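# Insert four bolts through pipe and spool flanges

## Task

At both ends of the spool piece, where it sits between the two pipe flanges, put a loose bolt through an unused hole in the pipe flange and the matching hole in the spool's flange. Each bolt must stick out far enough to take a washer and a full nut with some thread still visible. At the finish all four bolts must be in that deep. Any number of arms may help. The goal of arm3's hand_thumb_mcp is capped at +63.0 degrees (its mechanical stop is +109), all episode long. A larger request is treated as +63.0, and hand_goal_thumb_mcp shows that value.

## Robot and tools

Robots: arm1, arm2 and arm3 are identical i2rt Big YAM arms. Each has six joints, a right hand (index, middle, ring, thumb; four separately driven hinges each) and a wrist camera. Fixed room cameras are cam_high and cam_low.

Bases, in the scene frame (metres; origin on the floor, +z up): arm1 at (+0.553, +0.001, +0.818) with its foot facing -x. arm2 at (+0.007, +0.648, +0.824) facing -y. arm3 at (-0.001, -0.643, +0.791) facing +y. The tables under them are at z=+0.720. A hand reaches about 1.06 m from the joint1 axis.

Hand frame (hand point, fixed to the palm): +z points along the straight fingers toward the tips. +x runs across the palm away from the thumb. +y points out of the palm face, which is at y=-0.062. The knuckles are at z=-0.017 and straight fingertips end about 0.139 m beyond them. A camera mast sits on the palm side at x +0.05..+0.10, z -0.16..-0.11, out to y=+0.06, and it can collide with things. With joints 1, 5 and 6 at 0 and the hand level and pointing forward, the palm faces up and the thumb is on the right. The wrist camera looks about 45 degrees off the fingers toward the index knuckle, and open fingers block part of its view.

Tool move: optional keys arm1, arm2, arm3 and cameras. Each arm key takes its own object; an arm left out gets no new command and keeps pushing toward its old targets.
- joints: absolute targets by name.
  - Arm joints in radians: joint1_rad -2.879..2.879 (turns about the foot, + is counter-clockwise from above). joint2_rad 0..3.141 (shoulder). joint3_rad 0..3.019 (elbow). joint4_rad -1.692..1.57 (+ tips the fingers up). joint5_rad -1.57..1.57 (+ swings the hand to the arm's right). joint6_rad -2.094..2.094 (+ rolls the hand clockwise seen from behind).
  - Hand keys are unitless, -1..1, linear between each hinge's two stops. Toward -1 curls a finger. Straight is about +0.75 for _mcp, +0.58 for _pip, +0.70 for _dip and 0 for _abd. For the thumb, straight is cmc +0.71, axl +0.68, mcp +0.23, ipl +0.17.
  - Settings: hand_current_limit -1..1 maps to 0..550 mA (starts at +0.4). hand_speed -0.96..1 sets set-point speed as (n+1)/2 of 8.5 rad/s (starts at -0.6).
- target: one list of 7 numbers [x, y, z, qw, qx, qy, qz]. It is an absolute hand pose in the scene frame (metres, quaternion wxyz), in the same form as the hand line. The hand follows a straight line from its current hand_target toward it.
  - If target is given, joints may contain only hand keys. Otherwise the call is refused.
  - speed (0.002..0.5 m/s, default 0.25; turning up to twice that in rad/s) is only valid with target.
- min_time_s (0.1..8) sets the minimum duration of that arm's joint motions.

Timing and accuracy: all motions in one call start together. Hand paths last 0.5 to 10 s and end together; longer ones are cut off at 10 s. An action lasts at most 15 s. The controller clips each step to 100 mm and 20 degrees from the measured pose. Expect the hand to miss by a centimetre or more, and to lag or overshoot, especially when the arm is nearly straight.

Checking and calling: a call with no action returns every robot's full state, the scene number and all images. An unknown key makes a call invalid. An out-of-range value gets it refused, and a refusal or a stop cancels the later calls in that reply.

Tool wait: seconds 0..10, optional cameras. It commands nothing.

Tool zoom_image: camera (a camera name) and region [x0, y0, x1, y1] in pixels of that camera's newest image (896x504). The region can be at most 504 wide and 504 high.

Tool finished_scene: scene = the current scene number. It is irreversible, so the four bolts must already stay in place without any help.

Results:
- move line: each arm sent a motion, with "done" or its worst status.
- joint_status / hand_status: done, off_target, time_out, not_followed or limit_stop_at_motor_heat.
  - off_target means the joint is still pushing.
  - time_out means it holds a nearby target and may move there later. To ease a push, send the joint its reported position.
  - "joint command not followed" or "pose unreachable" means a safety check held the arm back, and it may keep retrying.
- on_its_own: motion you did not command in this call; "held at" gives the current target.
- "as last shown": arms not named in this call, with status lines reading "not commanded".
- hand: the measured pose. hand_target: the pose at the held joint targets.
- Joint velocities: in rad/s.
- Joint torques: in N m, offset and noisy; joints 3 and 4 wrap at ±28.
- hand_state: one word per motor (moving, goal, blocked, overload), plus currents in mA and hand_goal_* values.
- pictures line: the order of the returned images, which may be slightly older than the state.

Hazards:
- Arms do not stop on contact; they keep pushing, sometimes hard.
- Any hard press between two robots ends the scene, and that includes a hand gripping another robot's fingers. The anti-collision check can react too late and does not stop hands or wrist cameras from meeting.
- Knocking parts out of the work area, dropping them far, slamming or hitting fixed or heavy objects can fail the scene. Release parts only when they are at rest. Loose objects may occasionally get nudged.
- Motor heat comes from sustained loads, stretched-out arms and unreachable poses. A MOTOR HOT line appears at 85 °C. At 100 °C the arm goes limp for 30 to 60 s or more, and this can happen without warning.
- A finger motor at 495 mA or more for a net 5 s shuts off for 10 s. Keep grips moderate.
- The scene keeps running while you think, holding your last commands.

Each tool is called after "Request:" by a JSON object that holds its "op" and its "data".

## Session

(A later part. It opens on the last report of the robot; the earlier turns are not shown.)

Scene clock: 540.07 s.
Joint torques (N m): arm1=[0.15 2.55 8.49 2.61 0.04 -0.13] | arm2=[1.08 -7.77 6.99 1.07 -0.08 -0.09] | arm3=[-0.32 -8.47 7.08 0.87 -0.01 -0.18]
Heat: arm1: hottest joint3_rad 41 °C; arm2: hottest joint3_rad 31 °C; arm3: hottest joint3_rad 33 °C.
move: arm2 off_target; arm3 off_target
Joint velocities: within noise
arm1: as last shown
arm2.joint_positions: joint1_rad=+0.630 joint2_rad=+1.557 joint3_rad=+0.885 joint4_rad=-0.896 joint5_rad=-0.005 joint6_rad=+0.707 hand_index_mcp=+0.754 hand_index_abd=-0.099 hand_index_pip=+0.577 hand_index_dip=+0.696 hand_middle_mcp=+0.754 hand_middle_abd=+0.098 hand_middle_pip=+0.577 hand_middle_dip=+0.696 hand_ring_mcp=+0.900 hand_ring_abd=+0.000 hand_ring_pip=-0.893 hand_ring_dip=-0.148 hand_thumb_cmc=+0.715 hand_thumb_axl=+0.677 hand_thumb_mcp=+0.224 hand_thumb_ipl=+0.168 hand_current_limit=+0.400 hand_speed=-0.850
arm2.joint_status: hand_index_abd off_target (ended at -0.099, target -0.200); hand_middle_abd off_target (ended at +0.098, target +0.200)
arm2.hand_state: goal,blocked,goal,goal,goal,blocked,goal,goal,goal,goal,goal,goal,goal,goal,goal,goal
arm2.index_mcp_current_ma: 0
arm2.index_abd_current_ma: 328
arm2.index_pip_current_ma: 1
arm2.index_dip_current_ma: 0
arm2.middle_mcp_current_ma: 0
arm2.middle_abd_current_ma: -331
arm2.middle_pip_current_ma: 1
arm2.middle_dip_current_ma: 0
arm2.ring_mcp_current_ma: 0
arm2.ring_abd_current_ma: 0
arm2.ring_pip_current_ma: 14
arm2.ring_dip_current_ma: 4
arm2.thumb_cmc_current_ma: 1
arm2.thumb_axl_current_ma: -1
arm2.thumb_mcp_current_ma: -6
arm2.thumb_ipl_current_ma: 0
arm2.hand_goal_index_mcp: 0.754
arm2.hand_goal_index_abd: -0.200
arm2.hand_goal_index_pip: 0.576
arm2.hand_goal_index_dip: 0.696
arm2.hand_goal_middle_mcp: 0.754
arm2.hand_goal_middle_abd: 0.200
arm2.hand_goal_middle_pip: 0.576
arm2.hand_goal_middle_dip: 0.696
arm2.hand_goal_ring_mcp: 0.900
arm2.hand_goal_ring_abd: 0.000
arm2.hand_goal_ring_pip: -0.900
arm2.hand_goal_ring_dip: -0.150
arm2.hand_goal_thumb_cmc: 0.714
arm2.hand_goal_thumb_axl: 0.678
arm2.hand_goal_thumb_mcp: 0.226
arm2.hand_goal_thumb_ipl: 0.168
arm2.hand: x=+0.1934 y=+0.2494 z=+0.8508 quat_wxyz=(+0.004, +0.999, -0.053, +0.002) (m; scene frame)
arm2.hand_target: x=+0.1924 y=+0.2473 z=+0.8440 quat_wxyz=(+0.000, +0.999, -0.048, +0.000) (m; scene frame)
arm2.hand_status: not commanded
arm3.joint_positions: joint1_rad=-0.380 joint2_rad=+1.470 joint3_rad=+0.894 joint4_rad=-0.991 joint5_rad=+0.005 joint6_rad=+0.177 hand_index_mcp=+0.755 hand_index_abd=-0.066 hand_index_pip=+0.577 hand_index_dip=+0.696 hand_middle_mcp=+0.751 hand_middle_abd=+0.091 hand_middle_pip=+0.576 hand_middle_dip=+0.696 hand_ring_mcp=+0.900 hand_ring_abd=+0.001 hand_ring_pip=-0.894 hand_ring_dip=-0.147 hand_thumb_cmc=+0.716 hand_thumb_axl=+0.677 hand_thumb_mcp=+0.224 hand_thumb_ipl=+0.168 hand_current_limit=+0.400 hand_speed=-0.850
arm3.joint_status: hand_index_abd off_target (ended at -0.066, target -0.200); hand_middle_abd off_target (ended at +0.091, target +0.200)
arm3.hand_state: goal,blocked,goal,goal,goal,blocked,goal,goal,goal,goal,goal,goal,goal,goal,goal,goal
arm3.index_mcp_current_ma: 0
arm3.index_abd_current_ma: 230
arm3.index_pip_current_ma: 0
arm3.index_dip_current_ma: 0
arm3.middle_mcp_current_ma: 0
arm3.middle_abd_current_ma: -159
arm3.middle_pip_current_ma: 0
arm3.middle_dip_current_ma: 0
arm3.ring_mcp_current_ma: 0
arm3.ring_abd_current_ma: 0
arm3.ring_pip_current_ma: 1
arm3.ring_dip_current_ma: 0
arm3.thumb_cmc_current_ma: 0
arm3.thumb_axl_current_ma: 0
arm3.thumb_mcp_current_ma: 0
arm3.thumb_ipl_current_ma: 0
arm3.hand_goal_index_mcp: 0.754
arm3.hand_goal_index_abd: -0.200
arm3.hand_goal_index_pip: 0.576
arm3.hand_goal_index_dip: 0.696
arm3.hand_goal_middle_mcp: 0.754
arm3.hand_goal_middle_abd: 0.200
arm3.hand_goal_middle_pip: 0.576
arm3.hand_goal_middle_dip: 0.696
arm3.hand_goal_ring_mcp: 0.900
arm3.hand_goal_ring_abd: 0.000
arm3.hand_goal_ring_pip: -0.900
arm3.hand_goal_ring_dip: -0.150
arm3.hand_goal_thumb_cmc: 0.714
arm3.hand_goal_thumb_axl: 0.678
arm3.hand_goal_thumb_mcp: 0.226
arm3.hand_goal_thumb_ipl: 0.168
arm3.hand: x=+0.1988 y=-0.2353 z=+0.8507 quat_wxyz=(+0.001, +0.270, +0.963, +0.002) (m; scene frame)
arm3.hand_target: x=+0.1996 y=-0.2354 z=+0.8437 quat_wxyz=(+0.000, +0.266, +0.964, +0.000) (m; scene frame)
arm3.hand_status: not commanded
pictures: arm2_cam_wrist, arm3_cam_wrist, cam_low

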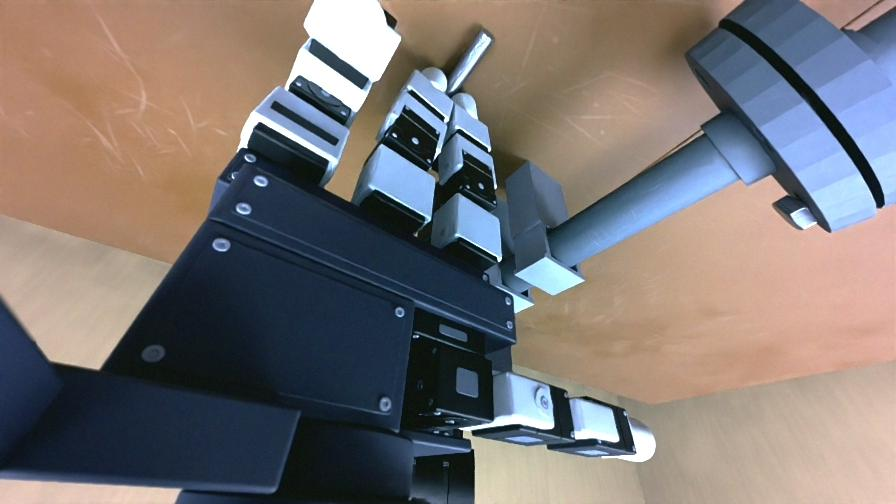

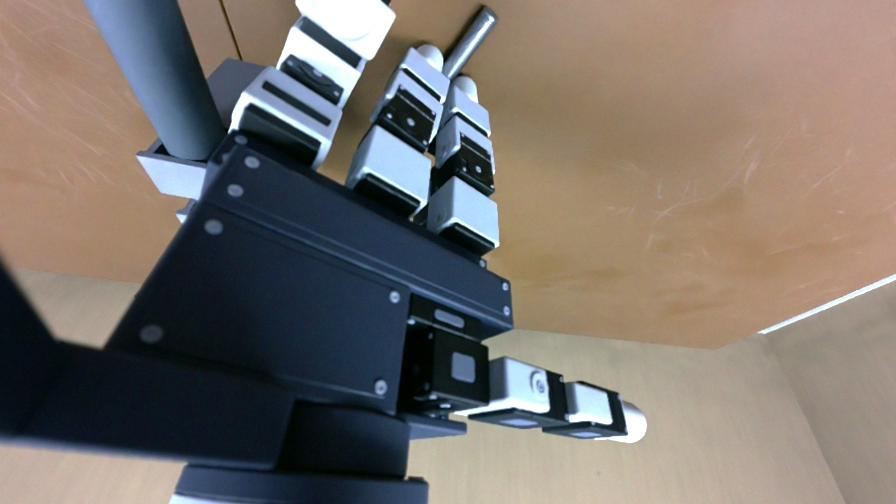

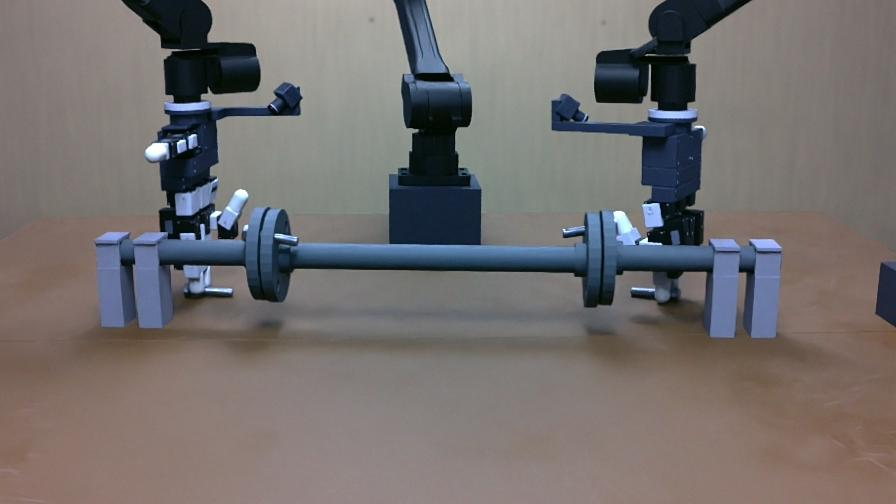

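Request:
{"op": "move", "data": {"arm2": {"joints": {"hand_index_abd": 0.1, "hand_middle_abd": -0.1}}}}

Request:
{"op": "move", "data": {"arm2": {"target": [0.1925, 0.2462, 0.8370, 0, 0.9988, -0.048, 0], "speed": 0.03}, "cameras": ["cam_low"]}}

Request:
{"op": "zoom_image", "data": {"camera": "cam_low", "region": [165, 255, 245, 315]}}

Scene clock: 560.13 s.
Joint torques (N m): arm1=[0.21 2.55 8.49 2.59 0.03 -0.13] | arm2=[1.14 -7.71 6.99 1.07 -0.08 -0.08] | arm3=[-0.38 -8.47 7.08 0.85 0 -0.18]
Heat: arm1: hottest joint3_rad 41 °C; arm2: hottest joint3_rad 31 °C; arm3: hottest joint3_rad 32 °C.
move: arm2 done
Joint velocities: within noise
arm1.joint_positions: joint1_rad=+0.178 joint2_rad=+0.618 joint3_rad=+1.371 joint4_rad=-1.335 joint5_rad=-0.100 joint6_rad=+1.129 hand_index_mcp=+0.754 hand_index_abd=+0.000 hand_index_pip=+0.577 hand_index_dip=+0.696 hand_middle_mcp=+0.754 hand_middle_abd=+0.000 hand_middle_pip=+0.577 hand_middle_dip=+0.696 hand_ring_mcp=+0.754 hand_ring_abd=+0.000 hand_ring_pip=+0.577 hand_ring_dip=+0.696 hand_thumb_cmc=+0.714 hand_thumb_axl=+0.677 hand_thumb_mcp=+0.226 hand_thumb_ipl=+0.168 hand_current_limit=+0.400 hand_speed=-0.600
arm1.joint_status: not commanded
arm1.hand_state: goal,goal,goal,goal,goal,goal,goal,goal,goal,goal,goal,goal,goal,goal,goal,goal
arm1.index_mcp_current_ma: 0
arm1.index_abd_current_ma: 0
arm1.index_pip_current_ma: 0
arm1.index_dip_current_ma: 0
arm1.middle_mcp_current_ma: 0
arm1.middle_abd_current_ma: 0
arm1.middle_pip_current_ma: 0
arm1.middle_dip_current_ma: 0
arm1.ring_mcp_current_ma: 0
arm1.ring_abd_current_ma: 0
arm1.ring_pip_current_ma: 0
arm1.ring_dip_current_ma: 0
arm1.thumb_cmc_current_ma: 0
arm1.thumb_axl_current_ma: 0
arm1.thumb_mcp_current_ma: 0
arm1.thumb_ipl_current_ma: 0
arm1.hand_goal_index_mcp: 0.754
arm1.hand_goal_index_abd: 0.000
arm1.hand_goal_index_pip: 0.576
arm1.hand_goal_index_dip: 0.696
arm1.hand_goal_middle_mcp: 0.754
arm1.hand_goal_middle_abd: 0.000
arm1.hand_goal_middle_pip: 0.576
arm1.hand_goal_middle_dip: 0.696
arm1.hand_goal_ring_mcp: 0.754
arm1.hand_goal_ring_abd: 0.000
arm1.hand_goal_ring_pip: 0.576
arm1.hand_goal_ring_dip: 0.696
arm1.hand_goal_thumb_cmc: 0.714
arm1.hand_goal_thumb_axl: 0.678
arm1.hand_goal_thumb_mcp: 0.226
arm1.hand_goal_thumb_ipl: 0.168
arm1.hand: x=+0.2884 y=+0.0097 z=+1.3567 quat_wxyz=(+0.472, +0.306, -0.827, -0.016) (m; scene frame)
arm1.hand_target: x=+0.2908 y=+0.0100 z=+1.3693 quat_wxyz=(+0.484, +0.304, -0.820, -0.018) (m; scene frame)
arm1.hand_status: not commanded
arm2.joint_positions: joint1_rad=+0.630 joint2_rad=+1.557 joint3_rad=+0.885 joint4_rad=-0.896 joint5_rad=-0.005 joint6_rad=+0.707 hand_index_mcp=+0.754 hand_index_abd=+0.095 hand_index_pip=+0.577 hand_index_dip=+0.696 hand_middle_mcp=+0.754 hand_middle_abd=-0.096 hand_middle_pip=+0.577 hand_middle_dip=+0.696 hand_ring_mcp=+0.900 hand_ring_abd=+0.000 hand_ring_pip=-0.893 hand_ring_dip=-0.148 hand_thumb_cmc=+0.715 hand_thumb_axl=+0.677 hand_thumb_mcp=+0.224 hand_thumb_ipl=+0.168 hand_current_limit=+0.400 hand_speed=-0.850
arm2.joint_status: all done
arm2.hand_state: goal,goal,goal,goal,goal,goal,goal,goal,goal,goal,goal,goal,goal,goal,goal,goal
arm2.index_mcp_current_ma: 0
arm2.index_abd_current_ma: -7
arm2.index_pip_current_ma: 1
arm2.index_dip_current_ma: 0
arm2.middle_mcp_current_ma: 0
arm2.middle_abd_current_ma: 7
arm2.middle_pip_current_ma: 1
arm2.middle_dip_current_ma: 0
arm2.ring_mcp_current_ma: 0
arm2.ring_abd_current_ma: 0
arm2.ring_pip_current_ma: 14
arm2.ring_dip_current_ma: 4
arm2.thumb_cmc_current_ma: 1
arm2.thumb_axl_current_ma: -1
arm2.thumb_mcp_current_ma: -6
arm2.thumb_ipl_current_ma: 0
arm2.hand_goal_index_mcp: 0.754
arm2.hand_goal_index_abd: 0.100
arm2.hand_goal_index_pip: 0.576
arm2.hand_goal_index_dip: 0.696
arm2.hand_goal_middle_mcp: 0.754
arm2.hand_goal_middle_abd: -0.100
arm2.hand_goal_middle_pip: 0.576
arm2.hand_goal_middle_dip: 0.696
arm2.hand_goal_ring_mcp: 0.900
arm2.hand_goal_ring_abd: 0.000
arm2.hand_goal_ring_pip: -0.900
arm2.hand_goal_ring_dip: -0.150
arm2.hand_goal_thumb_cmc: 0.714
arm2.hand_goal_thumb_axl: 0.678
arm2.hand_goal_thumb_mcp: 0.226
arm2.hand_goal_thumb_ipl: 0.168
arm2.hand: x=+0.1934 y=+0.2494 z=+0.8508 quat_wxyz=(+0.004, +0.999, -0.053, +0.002) (m; scene frame)
arm2.hand_target: x=+0.1924 y=+0.2473 z=+0.8440 quat_wxyz=(+0.000, +0.999, -0.048, +0.000) (m; scene frame)
arm2.hand_status: not commanded
arm3: as last shown
pictures: none

Scene clock: 561.10 s.
Joint torques (N m): arm1=[0.15 2.55 8.5 2.59 0.04 -0.13] | arm2=[1.08 -7.82 6.75 1.1 -0.08 -0.08] | arm3=[-0.32 -8.47 7.08 0.85 -0.01 -0.18]
Heat: arm1: hottest joint3_rad 41 °C; arm2: hottest joint3_rad 31 °C; arm3: hottest joint3_rad 32 °C.
move: arm2 done
Joint velocities: within noise
arm1, arm3: as last shown
arm2.joint_positions: joint1_rad=+0.629 joint2_rad=+1.572 joint3_rad=+0.882 joint4_rad=-0.877 joint5_rad=-0.005 joint6_rad=+0.706 hand_index_mcp=+0.754 hand_index_abd=+0.096 hand_index_pip=+0.577 hand_index_dip=+0.696 hand_middle_mcp=+0.754 hand_middle_abd=-0.096 hand_middle_pip=+0.577 hand_middle_dip=+0.696 hand_ring_mcp=+0.900 hand_ring_abd=+0.000 hand_ring_pip=-0.893 hand_ring_dip=-0.148 hand_thumb_cmc=+0.715 hand_thumb_axl=+0.677 hand_thumb_mcp=+0.224 hand_thumb_ipl=+0.168 hand_current_limit=+0.400 hand_speed=-0.850
arm2.joint_status: not commanded
arm2.hand_state: goal,goal,goal,goal,goal,goal,goal,goal,goal,goal,goal,goal,goal,goal,goal,goal
arm2.index_mcp_current_ma: 0
arm2.index_abd_current_ma: -7
arm2.index_pip_current_ma: 1
arm2.index_dip_current_ma: 0
arm2.middle_mcp_current_ma: 0
arm2.middle_abd_current_ma: 7
arm2.middle_pip_current_ma: 1
arm2.middle_dip_current_ma: 0
arm2.ring_mcp_current_ma: 0
arm2.ring_abd_current_ma: 0
arm2.ring_pip_current_ma: 14
arm2.ring_dip_current_ma: 4
arm2.thumb_cmc_current_ma: 1
arm2.thumb_axl_current_ma: -1
arm2.thumb_mcp_current_ma: -6
arm2.thumb_ipl_current_ma: 0
arm2.hand_goal_index_mcp: 0.754
arm2.hand_goal_index_abd: 0.100
arm2.hand_goal_index_pip: 0.576
arm2.hand_goal_index_dip: 0.696
arm2.hand_goal_middle_mcp: 0.754
arm2.hand_goal_middle_abd: -0.100
arm2.hand_goal_middle_pip: 0.576
arm2.hand_goal_middle_dip: 0.696
arm2.hand_goal_ring_mcp: 0.900
arm2.hand_goal_ring_abd: 0.000
arm2.hand_goal_ring_pip: -0.900
arm2.hand_goal_ring_dip: -0.150
arm2.hand_goal_thumb_cmc: 0.714
arm2.hand_goal_thumb_axl: 0.678
arm2.hand_goal_thumb_mcp: 0.226
arm2.hand_goal_thumb_ipl: 0.168
arm2.hand: x=+0.1941 y=+0.2478 z=+0.8444 quat_wxyz=(+0.004, +0.999, -0.053, +0.002) (m; scene frame)
arm2.hand_target: x=+0.1925 y=+0.2464 z=+0.8371 quat_wxyz=(+0.000, +0.999, -0.048, +0.000) (m; scene frame)
arm2.hand_status: done (0.008 m and 0.7 deg from the pose sent, 0.014 m and 0.7 deg at the start)
pictures: cam_low

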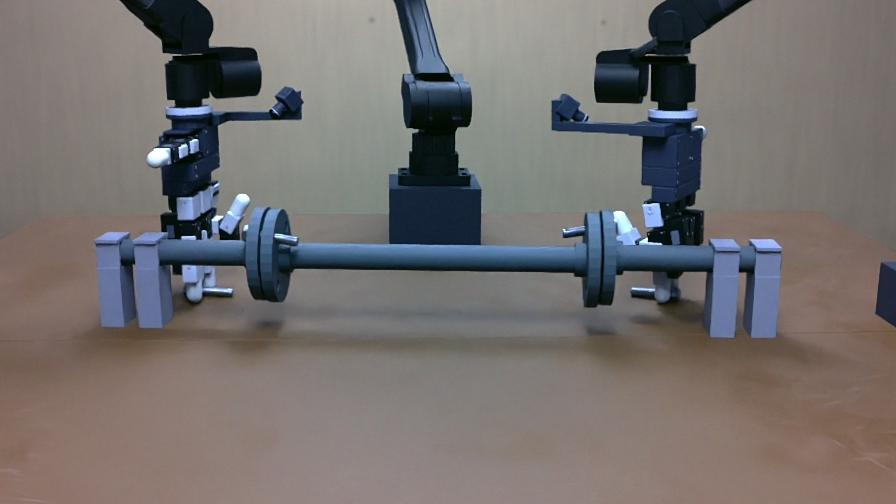

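Scaled by 6.300.

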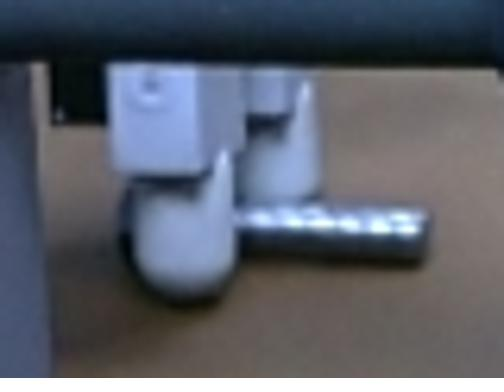

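Request:
{"op": "move", "data": {"arm2": {"joints": {"hand_index_abd": -0.2, "hand_middle_abd": 0.2}}, "cameras": ["cam_low", "arm2_cam_wrist"]}}

Request:
{"op": "zoom_image", "data": {"camera": "cam_low", "region": [165, 255, 245, 315]}}

Request:
{"op": "zoom_image", "data": {"camera": "arm2_cam_wrist", "region": [400, 0, 550, 130]}}

Scene clock: 571.90 s.
Joint torques (N m): arm1=[0.09 2.55 8.5 2.59 0.04 -0.13] | arm2=[1.26 -7.88 6.75 1.1 -0.14 -0.08] | arm3=[-0.44 -8.41 7.09 0.87 -0.01 -0.18]
Heat: arm1: hottest joint3_rad 41 °C; arm2: hottest joint3_rad 31 °C; arm3: hottest joint3_rad 32 °C.
move: arm2 off_target
Joint velocities: within noise
arm1, arm3: as last shown
arm2.joint_positions: joint1_rad=+0.626 joint2_rad=+1.572 joint3_rad=+0.882 joint4_rad=-0.877 joint5_rad=-0.004 joint6_rad=+0.706 hand_index_mcp=+0.754 hand_index_abd=-0.061 hand_index_pip=+0.577 hand_index_dip=+0.696 hand_middle_mcp=+0.753 hand_middle_abd=+0.095 hand_middle_pip=+0.577 hand_middle_dip=+0.696 hand_ring_mcp=+0.900 hand_ring_abd=+0.000 hand_ring_pip=-0.893 hand_ring_dip=-0.148 hand_thumb_cmc=+0.715 hand_thumb_axl=+0.677 hand_thumb_mcp=+0.224 hand_thumb_ipl=+0.168 hand_current_limit=+0.400 hand_speed=-0.850
arm2.joint_status: hand_index_abd off_target (ended at -0.061, target -0.200); hand_middle_abd off_target (ended at +0.095, target +0.200)
arm2.hand_state: goal,blocked,goal,goal,goal,blocked,goal,goal,goal,goal,goal,goal,goal,goal,goal,goal
arm2.index_mcp_current_ma: 0
arm2.index_abd_current_ma: 385
arm2.index_pip_current_ma: 1
arm2.index_dip_current_ma: 0
arm2.middle_mcp_current_ma: -1
arm2.middle_abd_current_ma: -345
arm2.middle_pip_current_ma: 1
arm2.middle_dip_current_ma: 0
arm2.ring_mcp_current_ma: 0
arm2.ring_abd_current_ma: 0
arm2.ring_pip_current_ma: 14
arm2.ring_dip_current_ma: 4
arm2.thumb_cmc_current_ma: 1
arm2.thumb_axl_current_ma: -1
arm2.thumb_mcp_current_ma: -6
arm2.thumb_ipl_current_ma: 0
arm2.hand_goal_index_mcp: 0.754
arm2.hand_goal_index_abd: -0.200
arm2.hand_goal_index_pip: 0.576
arm2.hand_goal_index_dip: 0.696
arm2.hand_goal_middle_mcp: 0.754
arm2.hand_goal_middle_abd: 0.200
arm2.hand_goal_middle_pip: 0.576
arm2.hand_goal_middle_dip: 0.696
arm2.hand_goal_ring_mcp: 0.900
arm2.hand_goal_ring_abd: 0.000
arm2.hand_goal_ring_pip: -0.900
arm2.hand_goal_ring_dip: -0.150
arm2.hand_goal_thumb_cmc: 0.714
arm2.hand_goal_thumb_axl: 0.678
arm2.hand_goal_thumb_mcp: 0.226
arm2.hand_goal_thumb_ipl: 0.168
arm2.hand: x=+0.1929 y=+0.2472 z=+0.8445 quat_wxyz=(+0.004, +0.999, -0.054, +0.002) (m; scene frame)
arm2.hand_target: x=+0.1924 y=+0.2464 z=+0.8371 quat_wxyz=(+0.000, +0.999, -0.048, +0.000) (m; scene frame)
arm2.hand_status: not commanded
pictures: arm2_cam_wrist, cam_low

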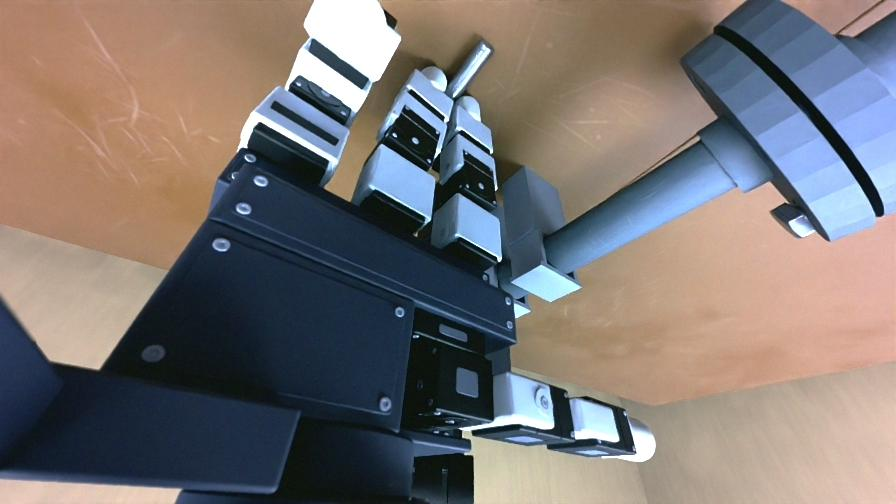

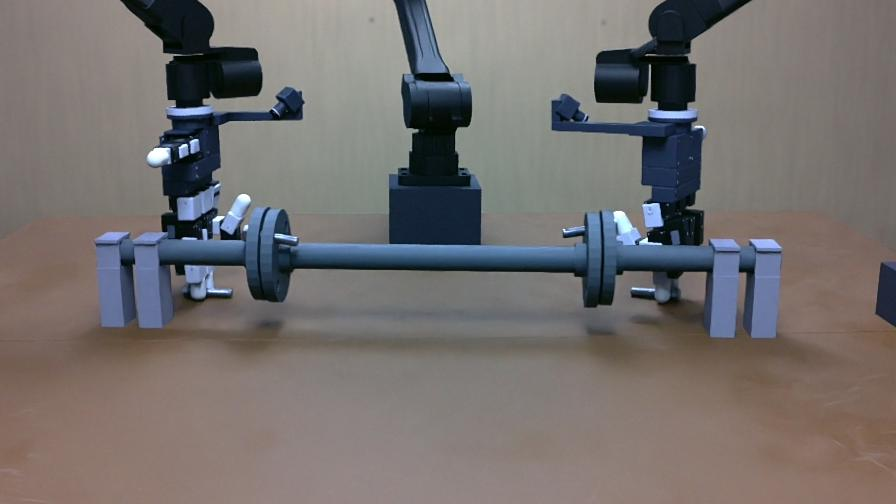

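Scaled by 6.300.

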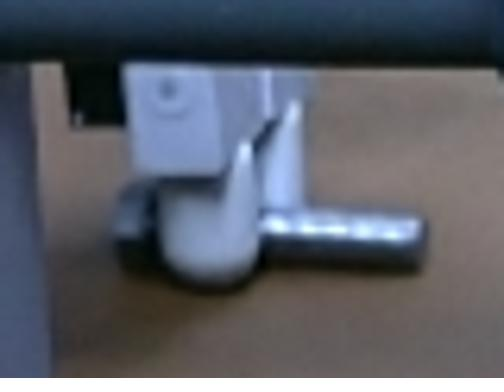

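Scaled by 3.360.

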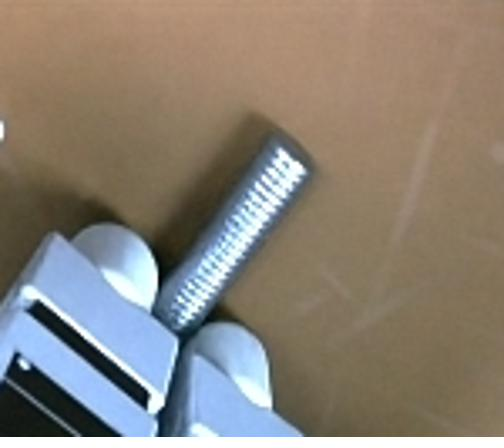

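Request:
{"op": "move", "data": {"arm2": {"target": [0.1925, 0.2482, 0.9000, 0, 0.9988, -0.048, 0], "speed": 0.05}, "arm3": {"target": [0.1997, -0.2353, 0.9000, 0, 0.2665, 0.9638, 0], "speed": 0.05}, "cameras": ["cam_low", "arm2_cam_wrist", "arm3_cam_wrist"]}}

Request:
{"op": "zoom_image", "data": {"camera": "cam_low", "region": [620, 200, 740, 290]}}

Request:
{"op": "zoom_image", "data": {"camera": "cam_low", "region": [150, 200, 270, 290]}}

Scene clock: 615.80 s.
Joint torques (N m): arm1=[0.15 2.61 8.5 2.59 0.04 -0.13] | arm2=[1.44 -9.47 10.81 0.13 -0.05 -0.05] | arm3=[-0.32 -10.52 12.23 -0.38 0.01 -0.17]
Heat: arm1: hottest joint3_rad 41 °C; arm2: hottest joint3_rad 32 °C; arm3: hottest joint3_rad 32 °C.
move: arm2 off_target; arm3 off_target
Joint velocities: within noise
arm1: as last shown
arm2.joint_positions: joint1_rad=+0.626 joint2_rad=+1.493 joint3_rad=+0.910 joint4_rad=-1.041 joint5_rad=-0.005 joint6_rad=+0.706 hand_index_mcp=+0.753 hand_index_abd=-0.061 hand_index_pip=+0.576 hand_index_dip=+0.696 hand_middle_mcp=+0.751 hand_middle_abd=+0.095 hand_middle_pip=+0.575 hand_middle_dip=+0.696 hand_ring_mcp=+0.900 hand_ring_abd=+0.000 hand_ring_pip=-0.893 hand_ring_dip=-0.148 hand_thumb_cmc=+0.715 hand_thumb_axl=+0.677 hand_thumb_mcp=+0.224 hand_thumb_ipl=+0.168 hand_current_limit=+0.400 hand_speed=-0.850
arm2.joint_status: not commanded
arm2.hand_state: goal,blocked,goal,goal,goal,blocked,goal,goal,goal,goal,goal,goal,goal,goal,goal,goal
arm2.index_mcp_current_ma: -1
arm2.index_abd_current_ma: 385
arm2.index_pip_current_ma: 0
arm2.index_dip_current_ma: 0
arm2.middle_mcp_current_ma: -6
arm2.middle_abd_current_ma: -345
arm2.middle_pip_current_ma: -1
arm2.middle_dip_current_ma: 0
arm2.ring_mcp_current_ma: 0
arm2.ring_abd_current_ma: 0
arm2.ring_pip_current_ma: 14
arm2.ring_dip_current_ma: 4
arm2.thumb_cmc_current_ma: 1
arm2.thumb_axl_current_ma: -1
arm2.thumb_mcp_current_ma: -6
arm2.thumb_ipl_current_ma: 0
arm2.hand_goal_index_mcp: 0.754
arm2.hand_goal_index_abd: -0.200
arm2.hand_goal_index_pip: 0.576
arm2.hand_goal_index_dip: 0.696
arm2.hand_goal_middle_mcp: 0.754
arm2.hand_goal_middle_abd: 0.200
arm2.hand_goal_middle_pip: 0.576
arm2.hand_goal_middle_dip: 0.696
arm2.hand_goal_ring_mcp: 0.900
arm2.hand_goal_ring_abd: 0.000
arm2.hand_goal_ring_pip: -0.900
arm2.hand_goal_ring_dip: -0.150
arm2.hand_goal_thumb_cmc: 0.714
arm2.hand_goal_thumb_axl: 0.678
arm2.hand_goal_thumb_mcp: 0.226
arm2.hand_goal_thumb_ipl: 0.168
arm2.hand: x=+0.1821 y=+0.2639 z=+0.8794 quat_wxyz=(-0.018, +0.998, -0.054, -0.015) (m; scene frame)
arm2.hand_target: x=+0.1920 y=+0.2489 z=+0.9002 quat_wxyz=(+0.000, +0.999, -0.048, +0.000) (m; scene frame)
arm2.hand_status: off_target (0.028 m and 2.8 deg from the pose sent, 0.055 m and 0.9 deg at the start)
arm3.joint_positions: joint1_rad=-0.380 joint2_rad=+1.419 joint3_rad=+0.919 joint4_rad=-1.129 joint5_rad=+0.005 joint6_rad=+0.176 hand_index_mcp=+0.755 hand_index_abd=-0.066 hand_index_pip=+0.577 hand_index_dip=+0.696 hand_middle_mcp=+0.747 hand_middle_abd=+0.093 hand_middle_pip=+0.574 hand_middle_dip=+0.696 hand_ring_mcp=+0.900 hand_ring_abd=+0.001 hand_ring_pip=-0.894 hand_ring_dip=-0.147 hand_thumb_cmc=+0.716 hand_thumb_axl=+0.677 hand_thumb_mcp=+0.224 hand_thumb_ipl=+0.168 hand_current_limit=+0.400 hand_speed=-0.850
arm3.joint_status: not commanded
arm3.hand_state: goal,blocked,goal,goal,goal,blocked,goal,goal,goal,goal,goal,goal,goal,goal,goal,goal
arm3.index_mcp_current_ma: 0
arm3.index_abd_current_ma: 230
arm3.index_pip_current_ma: 0
arm3.index_dip_current_ma: 0
arm3.middle_mcp_current_ma: -2
arm3.middle_abd_current_ma: -153
arm3.middle_pip_current_ma: 0
arm3.middle_dip_current_ma: 0
arm3.ring_mcp_current_ma: 0
arm3.ring_abd_current_ma: 0
arm3.ring_pip_current_ma: 1
arm3.ring_dip_current_ma: 0
arm3.thumb_cmc_current_ma: 0
arm3.thumb_axl_current_ma: 0
arm3.thumb_mcp_current_ma: 0
arm3.thumb_ipl_current_ma: 0
arm3.hand_goal_index_mcp: 0.754
arm3.hand_goal_index_abd: -0.200
arm3.hand_goal_index_pip: 0.576
arm3.hand_goal_index_dip: 0.696
arm3.hand_goal_middle_mcp: 0.754
arm3.hand_goal_middle_abd: 0.200
arm3.hand_goal_middle_pip: 0.576
arm3.hand_goal_middle_dip: 0.696
arm3.hand_goal_ring_mcp: 0.900
arm3.hand_goal_ring_abd: 0.000
arm3.hand_goal_ring_pip: -0.900
arm3.hand_goal_ring_dip: -0.150
arm3.hand_goal_thumb_cmc: 0.714
arm3.hand_goal_thumb_axl: 0.678
arm3.hand_goal_thumb_mcp: 0.226
arm3.hand_goal_thumb_ipl: 0.168
arm3.hand: x=+0.1916 y=-0.2539 z=+0.8724 quat_wxyz=(-0.002, +0.270, +0.963, -0.028) (m; scene frame)
arm3.hand_target: x=+0.1993 y=-0.2364 z=+0.9002 quat_wxyz=(+0.000, +0.267, +0.964, +0.000) (m; scene frame)
arm3.hand_status: off_target (0.034 m and 3.3 deg from the pose sent, 0.049 m and 0.5 deg at the start)
pictures: arm2_cam_wrist, arm3_cam_wrist, cam_low

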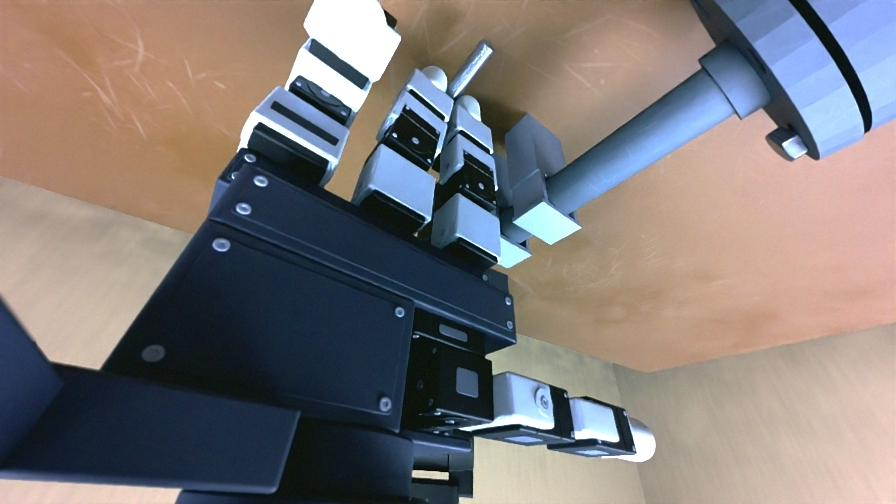

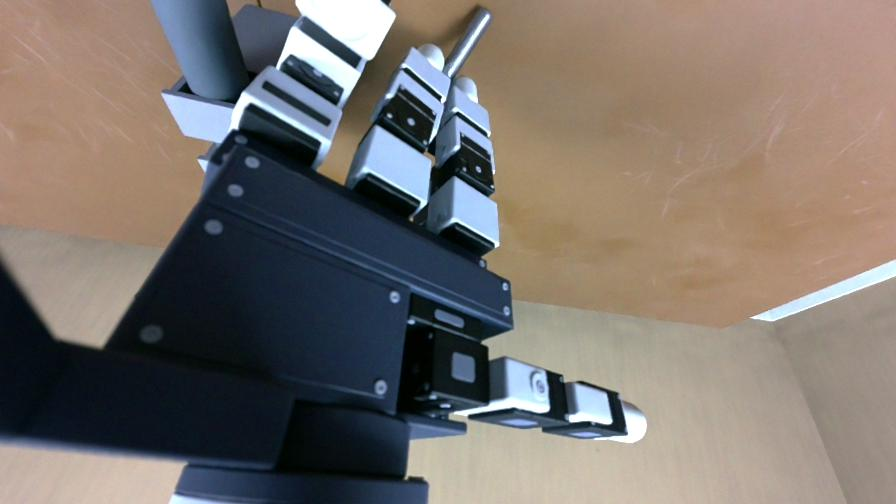

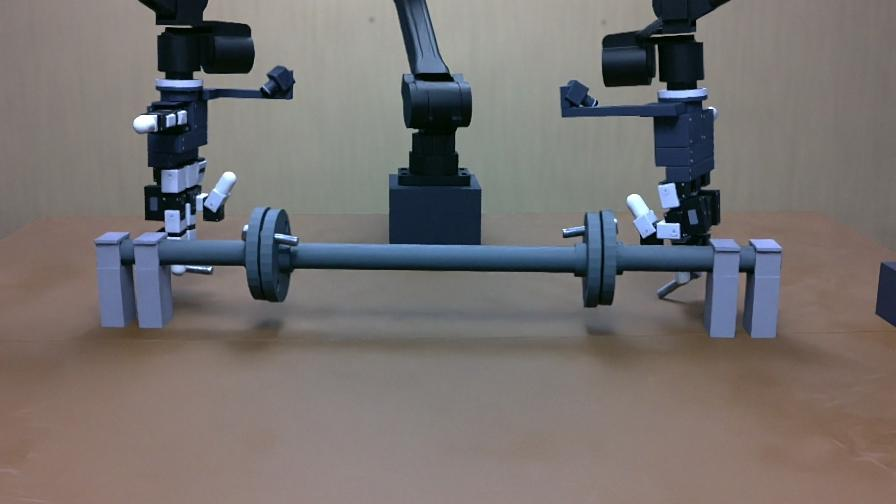

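Scaled by 4.200.

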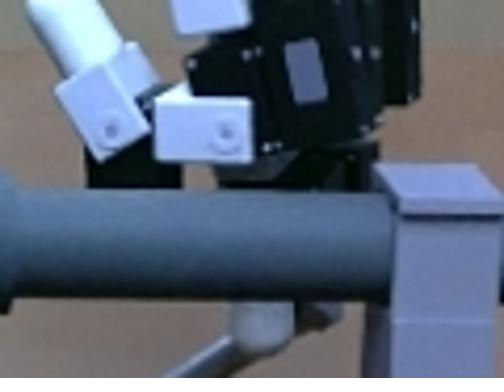

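Scaled by 4.200.

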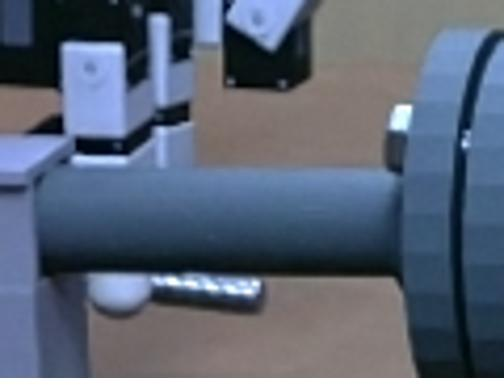

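Request:
{"op": "move", "data": {"arm2": {"target": [0.1925, 0.2482, 0.9200, 0, 0.9988, -0.048, 0], "speed": 0.06}, "arm3": {"target": [0.1997, -0.2353, 0.8435, 0, 0.2665, 0.9638, 0], "speed": 0.04}, "cameras": ["cam_low"]}}

Request:
{"op": "zoom_image", "data": {"camera": "cam_low", "region": [620, 260, 700, 320]}}

Request:
{"op": "zoom_image", "data": {"camera": "cam_low", "region": [150, 200, 270, 290]}}

Scene clock: 634.57 s.
Joint torques (N m): arm1=[0.15 2.55 8.49 2.58 0.03 -0.13] | arm2=[1.44 -9.64 11.3 0.1 -0.05 -0.05] | arm3=[-0.44 -8.29 6.95 1.07 0.02 -0.17]
Heat: arm1: hottest joint3_rad 41 °C; arm2: hottest joint3_rad 33 °C; arm3: hottest joint3_rad 35 °C.
move: arm2 off_target; arm3 done
Joint velocities: within noise
arm1: as last shown
arm2.joint_positions: joint1_rad=+0.626 joint2_rad=+1.469 joint3_rad=+0.937 joint4_rad=-1.098 joint5_rad=-0.005 joint6_rad=+0.706 hand_index_mcp=+0.753 hand_index_abd=-0.061 hand_index_pip=+0.576 hand_index_dip=+0.696 hand_middle_mcp=+0.751 hand_middle_abd=+0.095 hand_middle_pip=+0.575 hand_middle_dip=+0.696 hand_ring_mcp=+0.900 hand_ring_abd=+0.000 hand_ring_pip=-0.893 hand_ring_dip=-0.148 hand_thumb_cmc=+0.715 hand_thumb_axl=+0.677 hand_thumb_mcp=+0.224 hand_thumb_ipl=+0.168 hand_current_limit=+0.400 hand_speed=-0.850
arm2.joint_status: not commanded
arm2.hand_state: goal,blocked,goal,goal,goal,blocked,goal,goal,goal,goal,goal,goal,goal,goal,goal,goal
arm2.index_mcp_current_ma: -1
arm2.index_abd_current_ma: 385
arm2.index_pip_current_ma: 0
arm2.index_dip_current_ma: 0
arm2.middle_mcp_current_ma: -6
arm2.middle_abd_current_ma: -345
arm2.middle_pip_current_ma: -1
arm2.middle_dip_current_ma: 0
arm2.ring_mcp_current_ma: 0
arm2.ring_abd_current_ma: 0
arm2.ring_pip_current_ma: 14
arm2.ring_dip_current_ma: 4
arm2.thumb_cmc_current_ma: 1
arm2.thumb_axl_current_ma: -1
arm2.thumb_mcp_current_ma: -6
arm2.thumb_ipl_current_ma: 0
arm2.hand_goal_index_mcp: 0.754
arm2.hand_goal_index_abd: -0.200
arm2.hand_goal_index_pip: 0.576
arm2.hand_goal_index_dip: 0.696
arm2.hand_goal_middle_mcp: 0.754
arm2.hand_goal_middle_abd: 0.200
arm2.hand_goal_middle_pip: 0.576
arm2.hand_goal_middle_dip: 0.696
arm2.hand_goal_ring_mcp: 0.900
arm2.hand_goal_ring_abd: 0.000
arm2.hand_goal_ring_pip: -0.900
arm2.hand_goal_ring_dip: -0.150
arm2.hand_goal_thumb_cmc: 0.714
arm2.hand_goal_thumb_axl: 0.678
arm2.hand_goal_thumb_mcp: 0.226
arm2.hand_goal_thumb_ipl: 0.168
arm2.hand: x=+0.1818 y=+0.2646 z=+0.8963 quat_wxyz=(-0.021, +0.998, -0.054, -0.017) (m; scene frame)
arm2.hand_target: x=+0.1919 y=+0.2490 z=+0.9201 quat_wxyz=(+0.000, +0.999, -0.048, +0.000) (m; scene frame)
arm2.hand_status: off_target (0.031 m and 3.2 deg from the pose sent, 0.045 m and 2.8 deg at the start)
arm3.joint_positions: joint1_rad=-0.380 joint2_rad=+1.468 joint3_rad=+0.895 joint4_rad=-0.997 joint5_rad=+0.004 joint6_rad=+0.176 hand_index_mcp=+0.762 hand_index_abd=-0.070 hand_index_pip=+0.580 hand_index_dip=+0.697 hand_middle_mcp=+0.754 hand_middle_abd=+0.096 hand_middle_pip=+0.576 hand_middle_dip=+0.696 hand_ring_mcp=+0.900 hand_ring_abd=+0.001 hand_ring_pip=-0.894 hand_ring_dip=-0.147 hand_thumb_cmc=+0.716 hand_thumb_axl=+0.677 hand_thumb_mcp=+0.223 hand_thumb_ipl=+0.168 hand_current_limit=+0.400 hand_speed=-0.850
arm3.joint_status: not commanded
arm3.hand_state: goal,blocked,goal,goal,goal,blocked,goal,goal,goal,goal,goal,goal,goal,goal,goal,goal
arm3.index_mcp_current_ma: 2
arm3.index_abd_current_ma: 218
arm3.index_pip_current_ma: 0
arm3.index_dip_current_ma: 0
arm3.middle_mcp_current_ma: 0
arm3.middle_abd_current_ma: -145
arm3.middle_pip_current_ma: 0
arm3.middle_dip_current_ma: 0
arm3.ring_mcp_current_ma: 0
arm3.ring_abd_current_ma: 0
arm3.ring_pip_current_ma: 1
arm3.ring_dip_current_ma: 0
arm3.thumb_cmc_current_ma: 0
arm3.thumb_axl_current_ma: 0
arm3.thumb_mcp_current_ma: 0
arm3.thumb_ipl_current_ma: 0
arm3.hand_goal_index_mcp: 0.754
arm3.hand_goal_index_abd: -0.200
arm3.hand_goal_index_pip: 0.576
arm3.hand_goal_index_dip: 0.696
arm3.hand_goal_middle_mcp: 0.754
arm3.hand_goal_middle_abd: 0.200
arm3.hand_goal_middle_pip: 0.576
arm3.hand_goal_middle_dip: 0.696
arm3.hand_goal_ring_mcp: 0.900
arm3.hand_goal_ring_abd: 0.000
arm3.hand_goal_ring_pip: -0.900
arm3.hand_goal_ring_dip: -0.150
arm3.hand_goal_thumb_cmc: 0.714
arm3.hand_goal_thumb_axl: 0.678
arm3.hand_goal_thumb_mcp: 0.226
arm3.hand_goal_thumb_ipl: 0.168
arm3.hand: x=+0.1984 y=-0.2357 z=+0.8518 quat_wxyz=(+0.001, +0.270, +0.963, +0.001) (m; scene frame)
arm3.hand_target: x=+0.1995 y=-0.2355 z=+0.8436 quat_wxyz=(+0.000, +0.267, +0.964, +0.000) (m; scene frame)
arm3.hand_status: done (0.008 m and 0.4 deg from the pose sent, 0.035 m and 3.3 deg at the start)
pictures: cam_low

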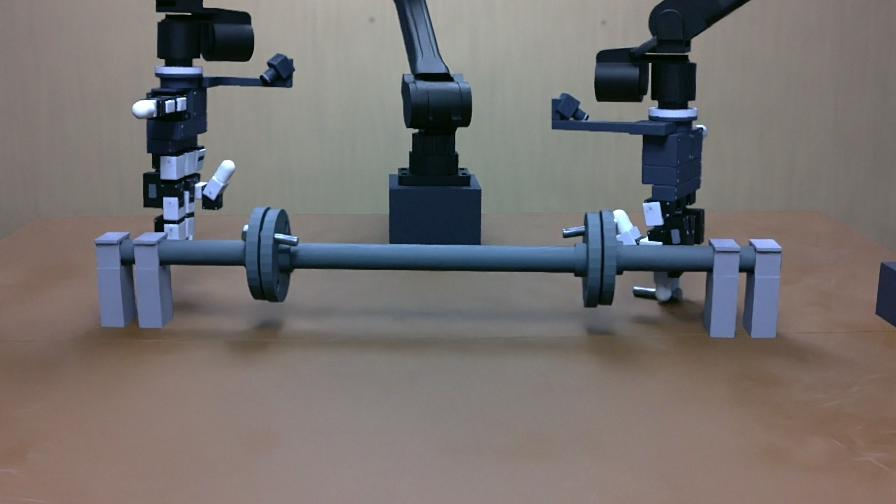

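Scaled by 6.300.

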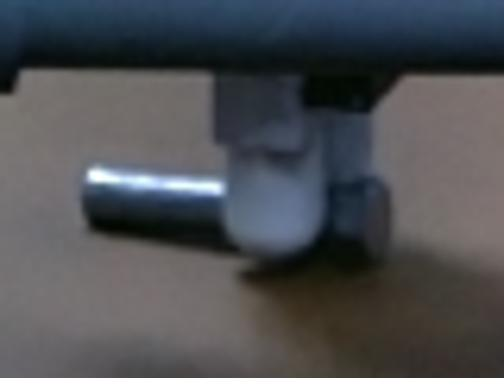

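Scaled by 4.200.

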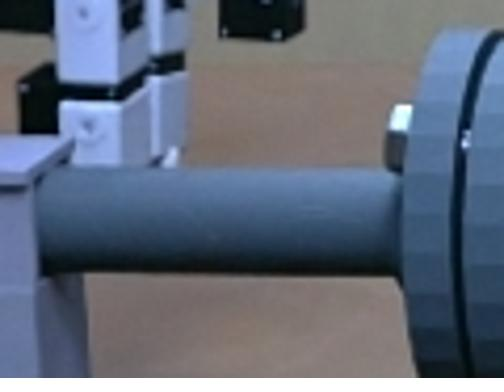

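Request:
{"op": "move", "data": {"arm3": {"joints": {"hand_index_abd": 0.08, "hand_middle_abd": -0.08}}}}

Request:
{"op": "move", "data": {"arm3": {"target": [0.2032, -0.2285, 0.8420, 0, 0.2665, 0.9638, 0], "speed": 0.03}, "cameras": ["cam_low"]}}

Request:
{"op": "zoom_image", "data": {"camera": "cam_low", "region": [620, 260, 700, 320]}}

Scene clock: 642.20 s.
Joint torques (N m): arm1=[0.21 2.55 8.5 2.59 0.04 -0.13] | arm2=[1.44 -9.64 11.29 0.1 -0.05 -0.05] | arm3=[-0.38 -8.41 7.1 0.81 0.3 -0.18]
Heat: arm1: hottest joint3_rad 41 °C; arm2: hottest joint3_rad 34 °C; arm3: hottest joint3_rad 34 °C.
move: arm3 off_target
Joint velocities: within noise
arm1, arm2: as last shown
arm3.joint_positions: joint1_rad=-0.379 joint2_rad=+1.470 joint3_rad=+0.894 joint4_rad=-0.990 joint5_rad=-0.003 joint6_rad=+0.176 hand_index_mcp=+0.756 hand_index_abd=+0.014 hand_index_pip=+0.578 hand_index_dip=+0.697 hand_middle_mcp=+0.754 hand_middle_abd=-0.076 hand_middle_pip=+0.576 hand_middle_dip=+0.696 hand_ring_mcp=+0.900 hand_ring_abd=+0.001 hand_ring_pip=-0.894 hand_ring_dip=-0.147 hand_thumb_cmc=+0.715 hand_thumb_axl=+0.677 hand_thumb_mcp=+0.223 hand_thumb_ipl=+0.168 hand_current_limit=+0.400 hand_speed=-0.850
arm3.joint_status: hand_index_abd off_target (ended at +0.014, target +0.080); the others done
arm3.hand_state: goal,blocked,goal,goal,goal,goal,goal,goal,goal,goal,goal,goal,goal,goal,goal,goal
arm3.index_mcp_current_ma: 0
arm3.index_abd_current_ma: -62
arm3.index_pip_current_ma: 0
arm3.index_dip_current_ma: 0
arm3.middle_mcp_current_ma: 0
arm3.middle_abd_current_ma: 0
arm3.middle_pip_current_ma: 0
arm3.middle_dip_current_ma: 0
arm3.ring_mcp_current_ma: 0
arm3.ring_abd_current_ma: 0
arm3.ring_pip_current_ma: 1
arm3.ring_dip_current_ma: 0
arm3.thumb_cmc_current_ma: 0
arm3.thumb_axl_current_ma: 0
arm3.thumb_mcp_current_ma: 0
arm3.thumb_ipl_current_ma: 0
arm3.hand_goal_index_mcp: 0.754
arm3.hand_goal_index_abd: 0.080
arm3.hand_goal_index_pip: 0.576
arm3.hand_goal_index_dip: 0.696
arm3.hand_goal_middle_mcp: 0.754
arm3.hand_goal_middle_abd: -0.080
arm3.hand_goal_middle_pip: 0.576
arm3.hand_goal_middle_dip: 0.696
arm3.hand_goal_ring_mcp: 0.900
arm3.hand_goal_ring_abd: 0.000
arm3.hand_goal_ring_pip: -0.900
arm3.hand_goal_ring_dip: -0.150
arm3.hand_goal_thumb_cmc: 0.714
arm3.hand_goal_thumb_axl: 0.678
arm3.hand_goal_thumb_mcp: 0.226
arm3.hand_goal_thumb_ipl: 0.168
arm3.hand: x=+0.1974 y=-0.2344 z=+0.8507 quat_wxyz=(-0.003, +0.269, +0.963, +0.003) (m; scene frame)
arm3.hand_target: x=+0.1996 y=-0.2354 z=+0.8437 quat_wxyz=(+0.000, +0.267, +0.964, +0.000) (m; scene frame)
arm3.hand_status: not commanded
pictures: none

Scene clock: 643.17 s.
Joint torques (N m): arm1=[0.21 2.55 8.49 2.58 0.03 -0.13] | arm2=[1.44 -9.64 11.29 0.12 -0.05 -0.05] | arm3=[-0.62 -6.89 8.66 0.85 0.29 -0.19]
Heat: arm1: hottest joint3_rad 41 °C; arm2: hottest joint3_rad 34 °C; arm3: hottest joint3_rad 34 °C.
move: arm3 off_target
Joint velocities: within noise
arm1, arm2: as last shown
arm3.joint_positions: joint1_rad=-0.379 joint2_rad=+1.472 joint3_rad=+0.894 joint4_rad=-0.989 joint5_rad=-0.003 joint6_rad=+0.175 hand_index_mcp=+0.759 hand_index_abd=+0.014 hand_index_pip=+0.578 hand_index_dip=+0.697 hand_middle_mcp=+0.754 hand_middle_abd=-0.076 hand_middle_pip=+0.576 hand_middle_dip=+0.696 hand_ring_mcp=+0.900 hand_ring_abd=+0.001 hand_ring_pip=-0.894 hand_ring_dip=-0.147 hand_thumb_cmc=+0.715 hand_thumb_axl=+0.677 hand_thumb_mcp=+0.223 hand_thumb_ipl=+0.168 hand_current_limit=+0.400 hand_speed=-0.850
arm3.joint_status: not commanded
arm3.hand_state: goal,blocked,goal,goal,goal,goal,goal,goal,goal,goal,goal,goal,goal,goal,goal,goal
arm3.index_mcp_current_ma: 1
arm3.index_abd_current_ma: -62
arm3.index_pip_current_ma: 0
arm3.index_dip_current_ma: 0
arm3.middle_mcp_current_ma: 0
arm3.middle_abd_current_ma: 0
arm3.middle_pip_current_ma: 0
arm3.middle_dip_current_ma: 0
arm3.ring_mcp_current_ma: 0
arm3.ring_abd_current_ma: 0
arm3.ring_pip_current_ma: 1
arm3.ring_dip_current_ma: 0
arm3.thumb_cmc_current_ma: 0
arm3.thumb_axl_current_ma: 0
arm3.thumb_mcp_current_ma: 0
arm3.thumb_ipl_current_ma: 0
arm3.hand_goal_index_mcp: 0.754
arm3.hand_goal_index_abd: 0.080
arm3.hand_goal_index_pip: 0.576
arm3.hand_goal_index_dip: 0.696
arm3.hand_goal_middle_mcp: 0.754
arm3.hand_goal_middle_abd: -0.080
arm3.hand_goal_middle_pip: 0.576
arm3.hand_goal_middle_dip: 0.696
arm3.hand_goal_ring_mcp: 0.900
arm3.hand_goal_ring_abd: 0.000
arm3.hand_goal_ring_pip: -0.900
arm3.hand_goal_ring_dip: -0.150
arm3.hand_goal_thumb_cmc: 0.714
arm3.hand_goal_thumb_axl: 0.678
arm3.hand_goal_thumb_mcp: 0.226
arm3.hand_goal_thumb_ipl: 0.168
arm3.hand: x=+0.1974 y=-0.2341 z=+0.8501 quat_wxyz=(-0.003, +0.269, +0.963, +0.003) (m; scene frame)
arm3.hand_target: x=+0.2030 y=-0.2289 z=+0.8422 quat_wxyz=(+0.000, +0.267, +0.964, +0.000) (m; scene frame)
arm3.hand_status: off_target (0.011 m and 0.5 deg from the pose sent, 0.012 m and 0.6 deg at the start)
pictures: cam_low

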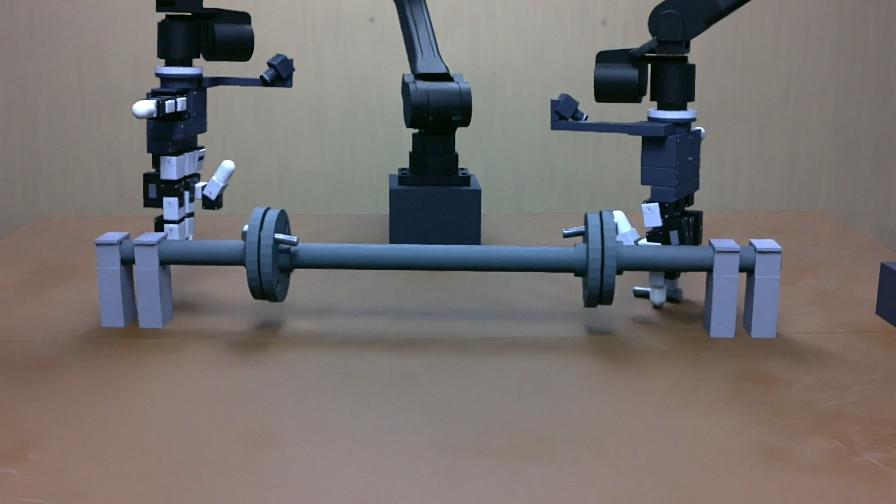

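Scaled by 6.300.

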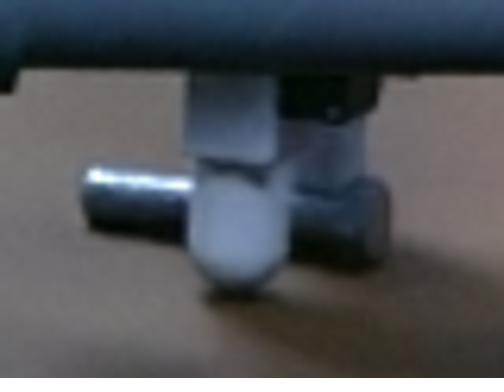

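Request:
{"op": "move", "data": {"arm3": {"target": [0.2032, -0.2295, 0.8520, 0, 0.2665, 0.9638, 0], "speed": 0.03, "joints": {"hand_index_abd": 0.1, "hand_middle_abd": -0.1}}, "cameras": ["cam_low"]}}

Request:
{"op": "zoom_image", "data": {"camera": "cam_low", "region": [620, 260, 700, 320]}}

Scene clock: 658.00 s.
Joint torques (N m): arm1=[0.15 2.55 8.5 2.58 0.03 -0.13] | arm2=[1.44 -9.64 11.29 0.1 -0.05 -0.05] | arm3=[-0.62 -8.29 9.62 -0.27 0.3 -0.19]
Heat: arm1: hottest joint3_rad 41 °C; arm2: hottest joint3_rad 36 °C; arm3: hottest joint3_rad 34 °C.
move: arm3 off_target
Joint velocities: within noise
arm1, arm2: as last shown
arm3.joint_positions: joint1_rad=-0.379 joint2_rad=+1.472 joint3_rad=+0.894 joint4_rad=-0.989 joint5_rad=-0.003 joint6_rad=+0.174 hand_index_mcp=+0.759 hand_index_abd=+0.017 hand_index_pip=+0.578 hand_index_dip=+0.697 hand_middle_mcp=+0.754 hand_middle_abd=-0.096 hand_middle_pip=+0.576 hand_middle_dip=+0.696 hand_ring_mcp=+0.900 hand_ring_abd=+0.001 hand_ring_pip=-0.894 hand_ring_dip=-0.147 hand_thumb_cmc=+0.715 hand_thumb_axl=+0.677 hand_thumb_mcp=+0.223 hand_thumb_ipl=+0.168 hand_current_limit=+0.400 hand_speed=-0.850
arm3.joint_status: hand_index_abd off_target (ended at +0.017, target +0.100); the others done
arm3.hand_state: goal,blocked,goal,goal,goal,goal,goal,goal,goal,goal,goal,goal,goal,goal,goal,goal
arm3.index_mcp_current_ma: 1
arm3.index_abd_current_ma: -96
arm3.index_pip_current_ma: 0
arm3.index_dip_current_ma: 0
arm3.middle_mcp_current_ma: 0
arm3.middle_abd_current_ma: 0
arm3.middle_pip_current_ma: 0
arm3.middle_dip_current_ma: 0
arm3.ring_mcp_current_ma: 0
arm3.ring_abd_current_ma: 0
arm3.ring_pip_current_ma: 1
arm3.ring_dip_current_ma: 0
arm3.thumb_cmc_current_ma: 0
arm3.thumb_axl_current_ma: 0
arm3.thumb_mcp_current_ma: 0
arm3.thumb_ipl_current_ma: 0
arm3.hand_goal_index_mcp: 0.754
arm3.hand_goal_index_abd: 0.100
arm3.hand_goal_index_pip: 0.576
arm3.hand_goal_index_dip: 0.696
arm3.hand_goal_middle_mcp: 0.754
arm3.hand_goal_middle_abd: -0.100
arm3.hand_goal_middle_pip: 0.576
arm3.hand_goal_middle_dip: 0.696
arm3.hand_goal_ring_mcp: 0.900
arm3.hand_goal_ring_abd: 0.000
arm3.hand_goal_ring_pip: -0.900
arm3.hand_goal_ring_dip: -0.150
arm3.hand_goal_thumb_cmc: 0.714
arm3.hand_goal_thumb_axl: 0.678
arm3.hand_goal_thumb_mcp: 0.226
arm3.hand_goal_thumb_ipl: 0.168
arm3.hand: x=+0.1974 y=-0.2341 z=+0.8501 quat_wxyz=(-0.003, +0.269, +0.963, +0.003) (m; scene frame)
arm3.hand_target: x=+0.2032 y=-0.2296 z=+0.8520 quat_wxyz=(+0.000, +0.267, +0.964, +0.000) (m; scene frame)
arm3.hand_status: done (0.008 m and 0.5 deg from the pose sent, 0.008 m and 0.5 deg at the start)
pictures: cam_low

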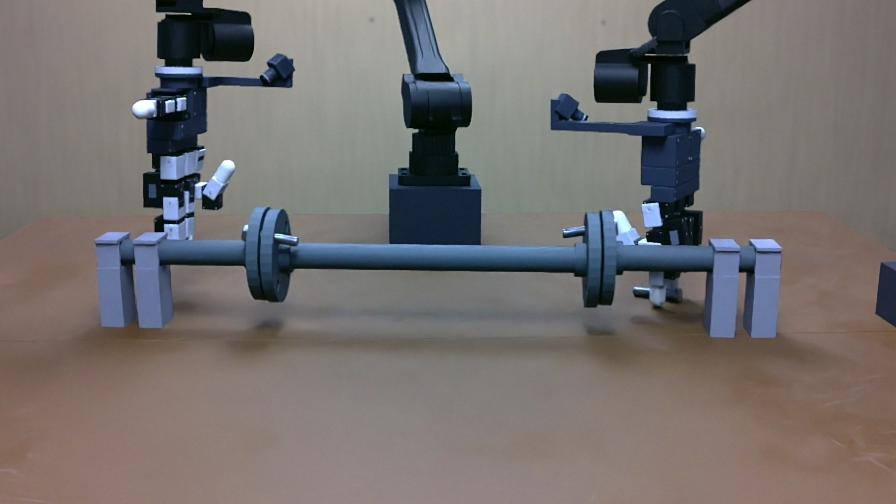

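Scaled by 6.300.

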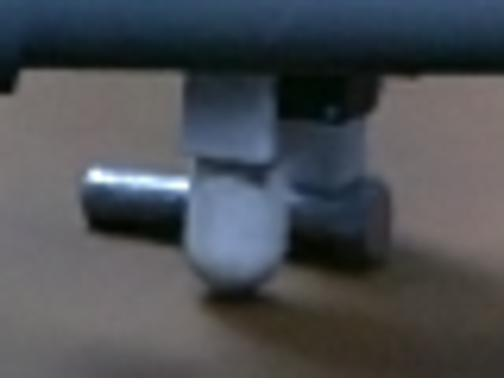

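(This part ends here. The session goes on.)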